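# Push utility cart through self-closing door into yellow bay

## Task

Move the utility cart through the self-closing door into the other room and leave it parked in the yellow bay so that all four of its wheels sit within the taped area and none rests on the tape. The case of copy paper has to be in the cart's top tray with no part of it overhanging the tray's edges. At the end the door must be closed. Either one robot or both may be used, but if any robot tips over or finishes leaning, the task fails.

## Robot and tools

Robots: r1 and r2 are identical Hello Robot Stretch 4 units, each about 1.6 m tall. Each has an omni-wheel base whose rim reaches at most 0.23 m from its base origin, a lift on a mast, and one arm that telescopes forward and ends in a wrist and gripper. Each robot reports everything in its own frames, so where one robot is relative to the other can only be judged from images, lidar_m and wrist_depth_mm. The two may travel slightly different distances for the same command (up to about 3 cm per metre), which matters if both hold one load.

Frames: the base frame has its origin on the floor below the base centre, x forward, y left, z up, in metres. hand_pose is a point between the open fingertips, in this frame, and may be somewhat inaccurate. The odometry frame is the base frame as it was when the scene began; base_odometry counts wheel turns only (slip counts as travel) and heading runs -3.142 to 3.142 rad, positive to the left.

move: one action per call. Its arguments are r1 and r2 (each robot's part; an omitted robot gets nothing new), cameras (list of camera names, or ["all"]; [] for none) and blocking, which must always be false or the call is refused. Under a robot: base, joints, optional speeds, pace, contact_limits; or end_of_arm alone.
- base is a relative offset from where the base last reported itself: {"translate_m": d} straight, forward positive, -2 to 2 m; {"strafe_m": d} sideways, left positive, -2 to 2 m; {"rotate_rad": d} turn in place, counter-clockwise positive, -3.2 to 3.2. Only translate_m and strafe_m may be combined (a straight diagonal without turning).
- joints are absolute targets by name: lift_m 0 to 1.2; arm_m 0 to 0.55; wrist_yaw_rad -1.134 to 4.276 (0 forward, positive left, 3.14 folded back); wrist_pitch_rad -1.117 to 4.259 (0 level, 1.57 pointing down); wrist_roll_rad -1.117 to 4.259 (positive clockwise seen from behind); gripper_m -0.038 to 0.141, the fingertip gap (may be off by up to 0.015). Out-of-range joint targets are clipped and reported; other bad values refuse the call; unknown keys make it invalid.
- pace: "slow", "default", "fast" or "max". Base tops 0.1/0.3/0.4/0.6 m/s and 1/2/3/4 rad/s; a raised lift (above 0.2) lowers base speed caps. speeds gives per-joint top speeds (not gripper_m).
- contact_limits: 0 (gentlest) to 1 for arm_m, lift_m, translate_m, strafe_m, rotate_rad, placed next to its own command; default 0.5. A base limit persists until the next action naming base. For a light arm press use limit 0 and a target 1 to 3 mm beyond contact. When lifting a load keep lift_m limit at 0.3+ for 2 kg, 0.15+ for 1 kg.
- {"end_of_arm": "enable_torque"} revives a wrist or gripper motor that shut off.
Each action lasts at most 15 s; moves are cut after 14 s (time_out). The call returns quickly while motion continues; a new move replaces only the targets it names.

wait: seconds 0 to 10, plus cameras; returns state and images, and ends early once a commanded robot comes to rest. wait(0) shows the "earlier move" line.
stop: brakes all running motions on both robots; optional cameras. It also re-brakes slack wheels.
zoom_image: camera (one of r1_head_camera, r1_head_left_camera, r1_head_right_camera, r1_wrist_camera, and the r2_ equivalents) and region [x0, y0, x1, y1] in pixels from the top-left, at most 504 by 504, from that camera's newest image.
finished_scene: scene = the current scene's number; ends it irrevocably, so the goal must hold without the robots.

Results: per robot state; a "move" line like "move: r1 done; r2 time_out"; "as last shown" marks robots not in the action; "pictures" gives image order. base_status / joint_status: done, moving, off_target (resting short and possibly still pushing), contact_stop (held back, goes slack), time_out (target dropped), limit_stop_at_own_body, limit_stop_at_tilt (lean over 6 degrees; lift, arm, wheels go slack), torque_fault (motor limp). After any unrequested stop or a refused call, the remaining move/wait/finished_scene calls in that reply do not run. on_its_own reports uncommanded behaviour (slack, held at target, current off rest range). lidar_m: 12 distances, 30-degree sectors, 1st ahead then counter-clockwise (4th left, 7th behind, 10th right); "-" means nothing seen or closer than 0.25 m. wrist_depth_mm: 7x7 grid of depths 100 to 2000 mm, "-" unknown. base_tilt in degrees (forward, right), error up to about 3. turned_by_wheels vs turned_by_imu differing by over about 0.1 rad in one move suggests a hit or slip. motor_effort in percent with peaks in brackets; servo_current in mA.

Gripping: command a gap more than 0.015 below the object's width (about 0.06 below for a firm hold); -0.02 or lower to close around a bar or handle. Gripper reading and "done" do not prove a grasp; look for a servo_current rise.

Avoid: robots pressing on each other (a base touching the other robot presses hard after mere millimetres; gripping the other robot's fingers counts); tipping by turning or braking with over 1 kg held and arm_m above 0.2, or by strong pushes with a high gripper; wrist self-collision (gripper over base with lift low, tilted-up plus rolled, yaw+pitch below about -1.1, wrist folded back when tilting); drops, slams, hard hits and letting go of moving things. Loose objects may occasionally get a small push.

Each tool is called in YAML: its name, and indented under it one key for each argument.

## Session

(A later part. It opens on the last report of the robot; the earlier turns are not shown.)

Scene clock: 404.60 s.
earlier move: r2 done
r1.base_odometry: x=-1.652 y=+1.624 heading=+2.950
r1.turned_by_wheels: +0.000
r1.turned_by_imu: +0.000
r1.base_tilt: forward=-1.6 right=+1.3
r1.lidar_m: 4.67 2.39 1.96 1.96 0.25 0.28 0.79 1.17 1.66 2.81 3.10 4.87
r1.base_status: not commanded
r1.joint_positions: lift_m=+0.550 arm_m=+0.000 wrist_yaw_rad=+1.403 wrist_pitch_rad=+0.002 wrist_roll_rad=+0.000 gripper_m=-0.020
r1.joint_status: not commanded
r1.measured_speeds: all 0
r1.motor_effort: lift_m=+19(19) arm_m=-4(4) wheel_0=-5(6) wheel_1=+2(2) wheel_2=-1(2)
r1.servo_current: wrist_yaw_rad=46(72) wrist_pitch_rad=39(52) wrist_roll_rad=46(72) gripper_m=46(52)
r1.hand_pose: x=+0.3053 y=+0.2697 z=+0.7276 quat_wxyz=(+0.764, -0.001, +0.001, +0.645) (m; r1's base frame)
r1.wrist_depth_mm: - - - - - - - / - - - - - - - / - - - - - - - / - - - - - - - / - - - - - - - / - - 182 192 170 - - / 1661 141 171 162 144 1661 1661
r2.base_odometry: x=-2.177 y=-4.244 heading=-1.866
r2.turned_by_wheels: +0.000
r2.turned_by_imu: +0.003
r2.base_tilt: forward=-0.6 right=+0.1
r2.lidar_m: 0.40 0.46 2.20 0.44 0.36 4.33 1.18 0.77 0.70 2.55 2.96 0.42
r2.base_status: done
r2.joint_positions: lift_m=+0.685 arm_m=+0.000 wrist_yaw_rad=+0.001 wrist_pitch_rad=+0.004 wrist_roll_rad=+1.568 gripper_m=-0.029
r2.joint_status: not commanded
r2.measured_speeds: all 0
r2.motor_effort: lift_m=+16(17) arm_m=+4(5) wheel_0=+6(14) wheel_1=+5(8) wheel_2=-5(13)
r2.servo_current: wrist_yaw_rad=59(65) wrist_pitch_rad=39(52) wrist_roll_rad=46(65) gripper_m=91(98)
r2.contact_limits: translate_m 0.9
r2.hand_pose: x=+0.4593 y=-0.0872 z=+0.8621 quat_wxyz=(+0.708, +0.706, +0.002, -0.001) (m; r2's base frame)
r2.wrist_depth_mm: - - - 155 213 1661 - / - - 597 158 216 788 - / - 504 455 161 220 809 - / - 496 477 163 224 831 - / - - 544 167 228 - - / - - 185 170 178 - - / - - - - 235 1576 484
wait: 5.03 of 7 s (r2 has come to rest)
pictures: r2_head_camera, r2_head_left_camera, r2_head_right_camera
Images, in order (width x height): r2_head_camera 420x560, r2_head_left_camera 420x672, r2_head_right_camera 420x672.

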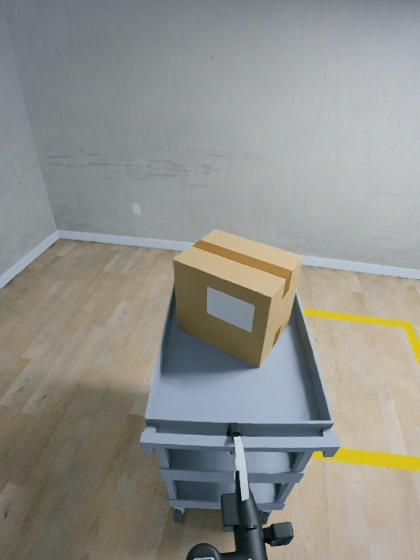

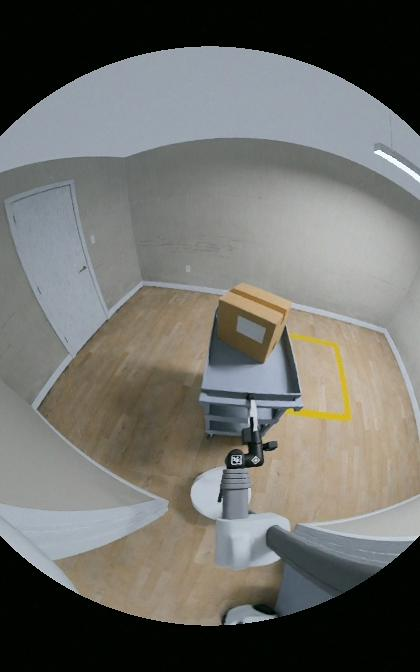

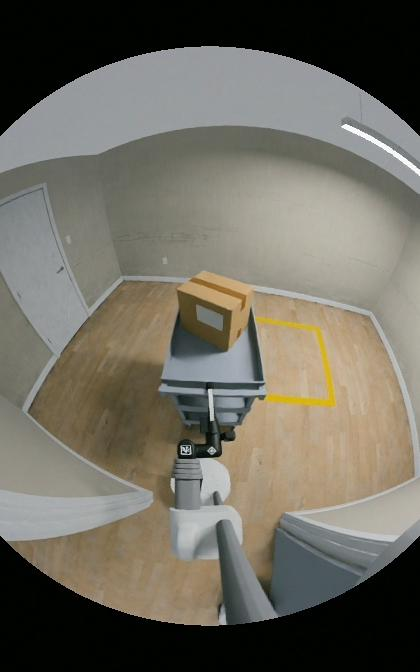

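move:
  r2: {"base":{"translate_m":0.2,"strafe_m":0.05},"pace":"slow","contact_limits":{"translate_m":0.9}}
  blocking: false
  cameras: []

wait:
  seconds: 4
  cameras: ["r2_head_camera","r2_head_right_camera","r2_head_left_camera"]

Scene clock: 426.83 s.
move: r2 moving
r1: as last shown
r1.lidar_m: 4.63 2.39 1.96 1.96 0.25 0.26 0.79 1.17 1.65 2.81 3.13 4.90
r1.servo_current: wrist_yaw_rad=52(65) wrist_pitch_rad=39(46) wrist_roll_rad=52(65) gripper_m=52(52)
r1.wrist_depth_mm: - - - - - - - / - - - - - - - / - - - - - - - / - - - - - - - / - - - - - - - / - - 181 193 170 - - / 1661 141 172 162 144 1618 1708
r2.base_odometry: x=-2.178 y=-4.257 heading=-1.866
r2.turned_by_wheels: +0.000
r2.turned_by_imu: +0.001
r2.base_tilt: forward=-0.6 right=+0.1
r2.lidar_m: 0.40 0.44 2.19 0.42 0.38 4.35 1.20 0.77 0.70 2.55 2.90 0.43
r2.base_status: translate_m moving; strafe_m moving
r2.joint_positions: lift_m=+0.685 arm_m=+0.000 wrist_yaw_rad=+0.001 wrist_pitch_rad=+0.004 wrist_roll_rad=+1.568 gripper_m=-0.029
r2.joint_status: not commanded
r2.measured_speeds: translate_m=+0.048 strafe_m=+0.013 rotate_rad=-0.005 lift_m=+0.000 arm_m=+0.000 wrist_yaw_rad=+0.000 wrist_pitch_rad=+0.000 wrist_roll_rad=+0.000
r2.motor_effort: lift_m=+17(17) arm_m=+4(5) wheel_0=+6(11) wheel_1=+7(8) wheel_2=-11(11)
r2.servo_current: wrist_yaw_rad=46(52) wrist_pitch_rad=39(46) wrist_roll_rad=39(59) gripper_m=91(98)
r2.contact_limits: translate_m 0.9
r2.hand_pose: x=+0.4593 y=-0.0872 z=+0.8621 quat_wxyz=(+0.708, +0.706, +0.002, -0.001) (m; r2's base frame)
r2.wrist_depth_mm: - - - 157 215 1661 - / - - 621 159 219 788 - / - 512 459 161 221 820 - / - 492 477 164 225 820 - / - - 535 167 228 - - / - - 186 169 178 - - / - - - - 236 1576 492
pictures: none
No camera images: "cameras" was empty.

Scene clock: 429.63 s.
earlier move: r2 done
r1.base_odometry: x=-1.652 y=+1.624 heading=+2.950
r1.turned_by_wheels: +0.000
r1.turned_by_imu: +0.000
r1.base_tilt: forward=-1.6 right=+1.2
r1.lidar_m: 4.65 2.36 1.96 1.98 0.25 0.29 0.77 1.30 1.64 2.80 3.11 4.89
r1.base_status: not commanded
r1.joint_positions: lift_m=+0.550 arm_m=+0.000 wrist_yaw_rad=+1.403 wrist_pitch_rad=+0.002 wrist_roll_rad=+0.000 gripper_m=-0.020
r1.joint_status: not commanded
r1.measured_speeds: all 0
r1.motor_effort: lift_m=+19(19) arm_m=-4(4) wheel_0=-5(6) wheel_1=+2(2) wheel_2=-1(2)
r1.servo_current: wrist_yaw_rad=46(72) wrist_pitch_rad=46(52) wrist_roll_rad=52(72) gripper_m=39(52)
r1.hand_pose: x=+0.3053 y=+0.2697 z=+0.7276 quat_wxyz=(+0.764, -0.001, +0.001, +0.645) (m; r1's base frame)
r1.wrist_depth_mm: - - - - - - - / - - - - - - - / - - - - - - - / - - - - - - - / - - - - - - - / - - 182 192 170 - - / 1618 141 171 161 144 1661 1708
r2.base_odometry: x=-2.187 y=-4.450 heading=-1.866
r2.turned_by_wheels: +0.000
r2.turned_by_imu: +0.000
r2.base_tilt: forward=-0.7 right=+0.1
r2.lidar_m: 0.42 2.40 2.10 0.80 0.44 0.47 1.41 0.90 0.86 2.63 2.84 0.41
r2.base_status: done
r2.joint_positions: lift_m=+0.685 arm_m=+0.000 wrist_yaw_rad=-0.002 wrist_pitch_rad=+0.004 wrist_roll_rad=+1.568 gripper_m=-0.029
r2.joint_status: not commanded
r2.measured_speeds: all 0
r2.motor_effort: lift_m=+17(17) arm_m=+4(5) wheel_0=+2(11) wheel_1=+3(8) wheel_2=-7(13)
r2.servo_current: wrist_yaw_rad=46(65) wrist_pitch_rad=46(52) wrist_roll_rad=46(59) gripper_m=91(98)
r2.contact_limits: translate_m 0.9
r2.hand_pose: x=+0.4591 y=-0.0879 z=+0.8621 quat_wxyz=(+0.708, +0.706, +0.001, -0.002) (m; r2's base frame)
r2.wrist_depth_mm: - - - 141 196 - - / - - 480 146 202 - - / - 442 436 150 211 - - / - - 500 156 216 842 - / - - 591 163 226 - - / - - 186 168 180 564 - / - - - - - 1576 477
wait: 2.80 of 4 s (r2 has come to rest)
pictures: r2_head_camera, r2_head_left_camera, r2_head_right_camera
Images, in order (width x height): r2_head_camera 420x560, r2_head_left_camera 420x672, r2_head_right_camera 420x672.

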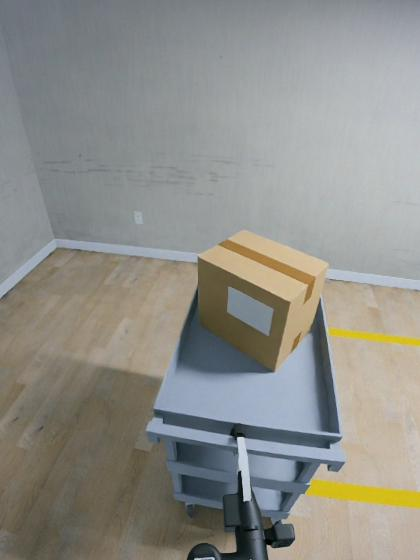

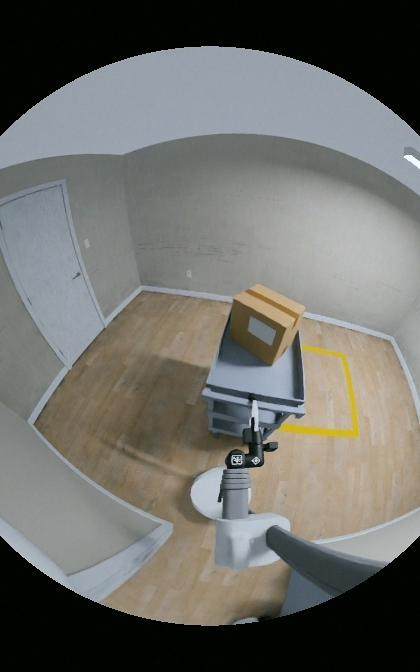

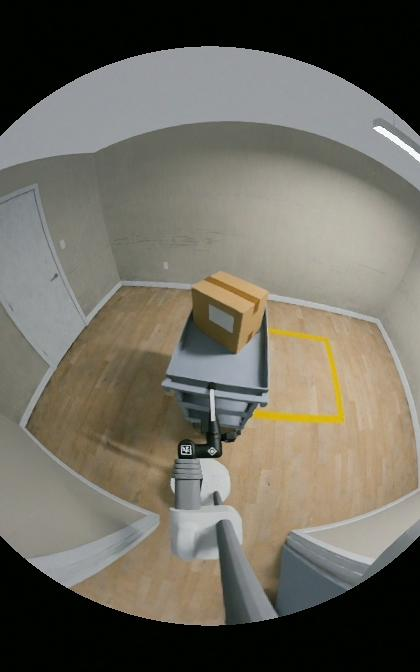

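move:
  r2: {"base":{"translate_m":0.1,"strafe_m":0.3},"pace":"slow","contact_limits":{"strafe_m":0.9}}
  blocking: false
  cameras: []

wait:
  seconds: 5
  cameras: []

move:
  r2: {"base":{"rotate_rad":-0.35},"pace":"slow","contact_limits":{"rotate_rad":0.9}}
  blocking: false
  cameras: []

wait:
  seconds: 3
  cameras: ["r2_head_camera","r2_head_left_camera"]

Scene clock: 448.37 s.
move: r2 moving
r1: as last shown
r1.lidar_m: 4.63 2.38 1.98 1.99 0.25 0.27 0.76 1.30 1.64 2.79 3.14 4.88
r1.motor_effort: lift_m=+19(19) arm_m=-4(4) wheel_0=-5(5) wheel_1=+2(2) wheel_2=-1(2)
r1.servo_current: wrist_yaw_rad=46(59) wrist_pitch_rad=39(46) wrist_roll_rad=39(65) gripper_m=46(46)
r1.wrist_depth_mm: - - - - - - - / - - - - - - - / - - - - - - - / - - - - - - - / - - - - - - - / - - 182 192 170 - - / 1661 141 171 162 144 1576 1708
r2.base_odometry: x=-2.177 y=-4.457 heading=-1.867
r2.turned_by_wheels: -0.001
r2.turned_by_imu: +0.000
r2.base_tilt: forward=-0.7 right=+0.0
r2.lidar_m: 0.41 2.44 2.11 0.83 0.45 0.45 1.38 0.92 0.88 2.65 2.85 0.41
r2.base_status: translate_m moving; strafe_m moving
r2.joint_positions: lift_m=+0.685 arm_m=+0.000 wrist_yaw_rad=-0.002 wrist_pitch_rad=+0.004 wrist_roll_rad=+1.568 gripper_m=-0.029
r2.joint_status: not commanded
r2.measured_speeds: translate_m=+0.016 strafe_m=+0.048 rotate_rad=+0.000 lift_m=+0.000 arm_m=+0.000 wrist_yaw_rad=+0.000 wrist_pitch_rad=+0.000 wrist_roll_rad=+0.000
r2.motor_effort: lift_m=+17(17) arm_m=+4(4) wheel_0=-6(12) wheel_1=+7(9) wheel_2=-8(9)
r2.servo_current: wrist_yaw_rad=46(59) wrist_pitch_rad=46(52) wrist_roll_rad=39(52) gripper_m=91(98)
r2.contact_limits: strafe_m 0.9
r2.hand_pose: x=+0.4591 y=-0.0880 z=+0.8621 quat_wxyz=(+0.708, +0.706, +0.001, -0.002) (m; r2's base frame)
r2.wrist_depth_mm: - - 574 139 195 - - / - 525 469 144 202 - - / - 445 439 149 208 - - / - - 504 156 217 820 - / - - 603 162 227 - - / - - 186 168 179 1499 521 / - - - - - 1576 469
pictures: none
No camera images: "cameras" was empty.

Scene clock: 452.30 s.
earlier move: r2 done
r1.base_odometry: x=-1.652 y=+1.624 heading=+2.950
r1.turned_by_wheels: +0.000
r1.turned_by_imu: +0.000
r1.base_tilt: forward=-1.6 right=+1.3
r1.lidar_m: 4.61 2.38 1.95 1.98 0.25 0.26 0.84 1.29 1.65 2.80 3.12 4.87
r1.base_status: not commanded
r1.joint_positions: lift_m=+0.550 arm_m=+0.000 wrist_yaw_rad=+1.403 wrist_pitch_rad=+0.002 wrist_roll_rad=+0.000 gripper_m=-0.020
r1.joint_status: not commanded
r1.measured_speeds: all 0
r1.motor_effort: lift_m=+19(19) arm_m=-4(4) wheel_0=-5(6) wheel_1=+2(2) wheel_2=-1(2)
r1.servo_current: wrist_yaw_rad=46(78) wrist_pitch_rad=33(52) wrist_roll_rad=46(65) gripper_m=46(52)
r1.hand_pose: x=+0.3053 y=+0.2697 z=+0.7276 quat_wxyz=(+0.764, -0.001, +0.001, +0.645) (m; r1's base frame)
r1.wrist_depth_mm: - - - - - - - / - - - - - - - / - - - - - - - / - - - - - - - / - - - - - - - / - - 182 193 170 - - / 1618 141 172 162 144 1661 1756
r2.base_odometry: x=-1.930 y=-4.633 heading=-1.867
r2.turned_by_wheels: +0.000
r2.turned_by_imu: +0.000
r2.base_tilt: forward=-0.6 right=+0.0
r2.lidar_m: 0.44 2.09 1.80 0.88 0.47 0.39 0.39 1.24 1.15 2.95 0.35 0.34
r2.base_status: done
r2.joint_positions: lift_m=+0.685 arm_m=+0.000 wrist_yaw_rad=-0.002 wrist_pitch_rad=+0.004 wrist_roll_rad=+1.568 gripper_m=-0.029
r2.joint_status: not commanded
r2.measured_speeds: all 0
r2.motor_effort: lift_m=+17(17) arm_m=+4(5) wheel_0=-7(14) wheel_1=+4(9) wheel_2=-6(11)
r2.servo_current: wrist_yaw_rad=39(65) wrist_pitch_rad=46(52) wrist_roll_rad=52(65) gripper_m=85(98)
r2.contact_limits: strafe_m 0.9
r2.hand_pose: x=+0.4591 y=-0.0880 z=+0.8621 quat_wxyz=(+0.708, +0.706, +0.001, -0.002) (m; r2's base frame)
r2.wrist_depth_mm: - 355 357 - 134 - - / - 469 449 - 148 - - / - - 597 - 167 - - / - - - 105 190 564 - / - - - 124 213 1576 480 / - - 186 147 178 1618 1205 / - - - - 357 357 364
wait: 3.93 of 5 s (r2 has come to rest)
pictures: none
No camera images: "cameras" was empty.

Scene clock: 452.80 s.
move: r2 moving
r1: as last shown
r1.lidar_m: 4.64 2.40 1.95 1.97 0.25 0.28 0.81 1.31 1.64 2.79 3.12 4.88
r1.servo_current: wrist_yaw_rad=52(72) wrist_pitch_rad=39(46) wrist_roll_rad=59(65) gripper_m=46(46)
r1.wrist_depth_mm: - - - - - - - / - - - - - - - / - - - - - - - / - - - - - - - / - - - - - - - / - - 182 193 170 - - / 1661 141 172 162 144 1661 1708
r2.base_odometry: x=-1.930 y=-4.633 heading=-1.990
r2.turned_by_wheels: -0.123
r2.turned_by_imu: -0.119
r2.base_tilt: forward=-0.7 right=+0.0
r2.lidar_m: 0.45 2.32 1.84 1.12 0.53 0.40 0.39 1.39 1.18 2.95 3.08 0.34
r2.base_status: rotate_rad moving
r2.joint_positions: lift_m=+0.685 arm_m=+0.000 wrist_yaw_rad=+0.007 wrist_pitch_rad=+0.004 wrist_roll_rad=+1.568 gripper_m=-0.029
r2.joint_status: not commanded
r2.measured_speeds: translate_m=+0.001 strafe_m=+0.000 rotate_rad=-0.488 lift_m=+0.000 arm_m=+0.000 wrist_yaw_rad=+0.000 wrist_pitch_rad=+0.000 wrist_roll_rad=+0.000
r2.motor_effort: lift_m=+17(17) arm_m=+4(4) wheel_0=+16(16) wheel_1=+10(10) wheel_2=+11(11)
r2.servo_current: wrist_yaw_rad=52(59) wrist_pitch_rad=39(46) wrist_roll_rad=52(52) gripper_m=98(98)
r2.contact_limits: rotate_rad 0.9
r2.hand_pose: x=+0.4599 y=-0.0854 z=+0.8621 quat_wxyz=(+0.708, +0.706, +0.004, +0.001) (m; r2's base frame)
r2.wrist_depth_mm: - 355 355 - 145 - - / - 413 413 - 158 - - / - - 517 107 174 - - / - - - 116 193 - - / - - - 132 215 1576 504 / - - 187 151 179 1618 466 / - - - - - 349 1138
pictures: none
No camera images: "cameras" was empty.

Scene clock: 453.77 s.
earlier move: r2 done
r1.base_odometry: x=-1.652 y=+1.624 heading=+2.950
r1.turned_by_wheels: +0.000
r1.turned_by_imu: +0.000
r1.base_tilt: forward=-1.6 right=+1.3
r1.lidar_m: 4.63 2.38 1.95 1.99 0.25 0.29 0.77 1.32 1.63 2.81 3.12 4.88
r1.base_status: not commanded
r1.joint_positions: lift_m=+0.550 arm_m=+0.000 wrist_yaw_rad=+1.403 wrist_pitch_rad=+0.002 wrist_roll_rad=+0.000 gripper_m=-0.020
r1.joint_status: not commanded
r1.measured_speeds: all 0
r1.motor_effort: lift_m=+19(19) arm_m=-4(4) wheel_0=-5(6) wheel_1=+2(2) wheel_2=-1(2)
r1.servo_current: wrist_yaw_rad=46(72) wrist_pitch_rad=46(46) wrist_roll_rad=46(65) gripper_m=39(46)
r1.hand_pose: x=+0.3053 y=+0.2697 z=+0.7276 quat_wxyz=(+0.764, -0.001, +0.001, +0.645) (m; r1's base frame)
r1.wrist_depth_mm: - - - - - - - / - - - - - - - / - - - - - - - / - - - - - - - / - - - - - - - / - - 182 193 170 - - / 1661 141 172 162 144 1618 1661
r2.base_odometry: x=-1.930 y=-4.633 heading=-2.216
r2.turned_by_wheels: -0.225
r2.turned_by_imu: -0.219
r2.base_tilt: forward=-0.7 right=+0.1
r2.lidar_m: 0.40 0.45 1.90 1.75 0.67 0.41 0.38 0.42 1.14 1.17 3.01 0.41
r2.base_status: done
r2.joint_positions: lift_m=+0.685 arm_m=+0.000 wrist_yaw_rad=+0.002 wrist_pitch_rad=+0.004 wrist_roll_rad=+1.568 gripper_m=-0.029
r2.joint_status: not commanded
r2.measured_speeds: all 0
r2.motor_effort: lift_m=+17(17) arm_m=+4(4) wheel_0=+7(16) wheel_1=+5(10) wheel_2=+5(11)
r2.servo_current: wrist_yaw_rad=39(65) wrist_pitch_rad=39(52) wrist_roll_rad=52(59) gripper_m=91(98)
r2.contact_limits: rotate_rad 0.9
r2.hand_pose: x=+0.4594 y=-0.0869 z=+0.8621 quat_wxyz=(+0.708, +0.706, +0.002, -0.001) (m; r2's base frame)
r2.wrist_depth_mm: - - - 146 202 715 - / - - 521 151 208 - - / - 452 442 154 213 - - / - - 492 158 220 820 - / - - 569 163 227 - - / - - 186 168 178 569 - / - - - - - 1618 473
wait: 0.97 of 3 s (r2 has come to rest)
pictures: r2_head_camera, r2_head_left_camera
Images, in order (width x height): r2_head_camera 420x560, r2_head_left_camera 420x672.

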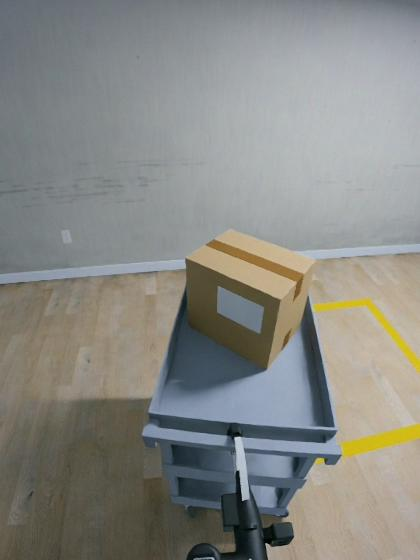

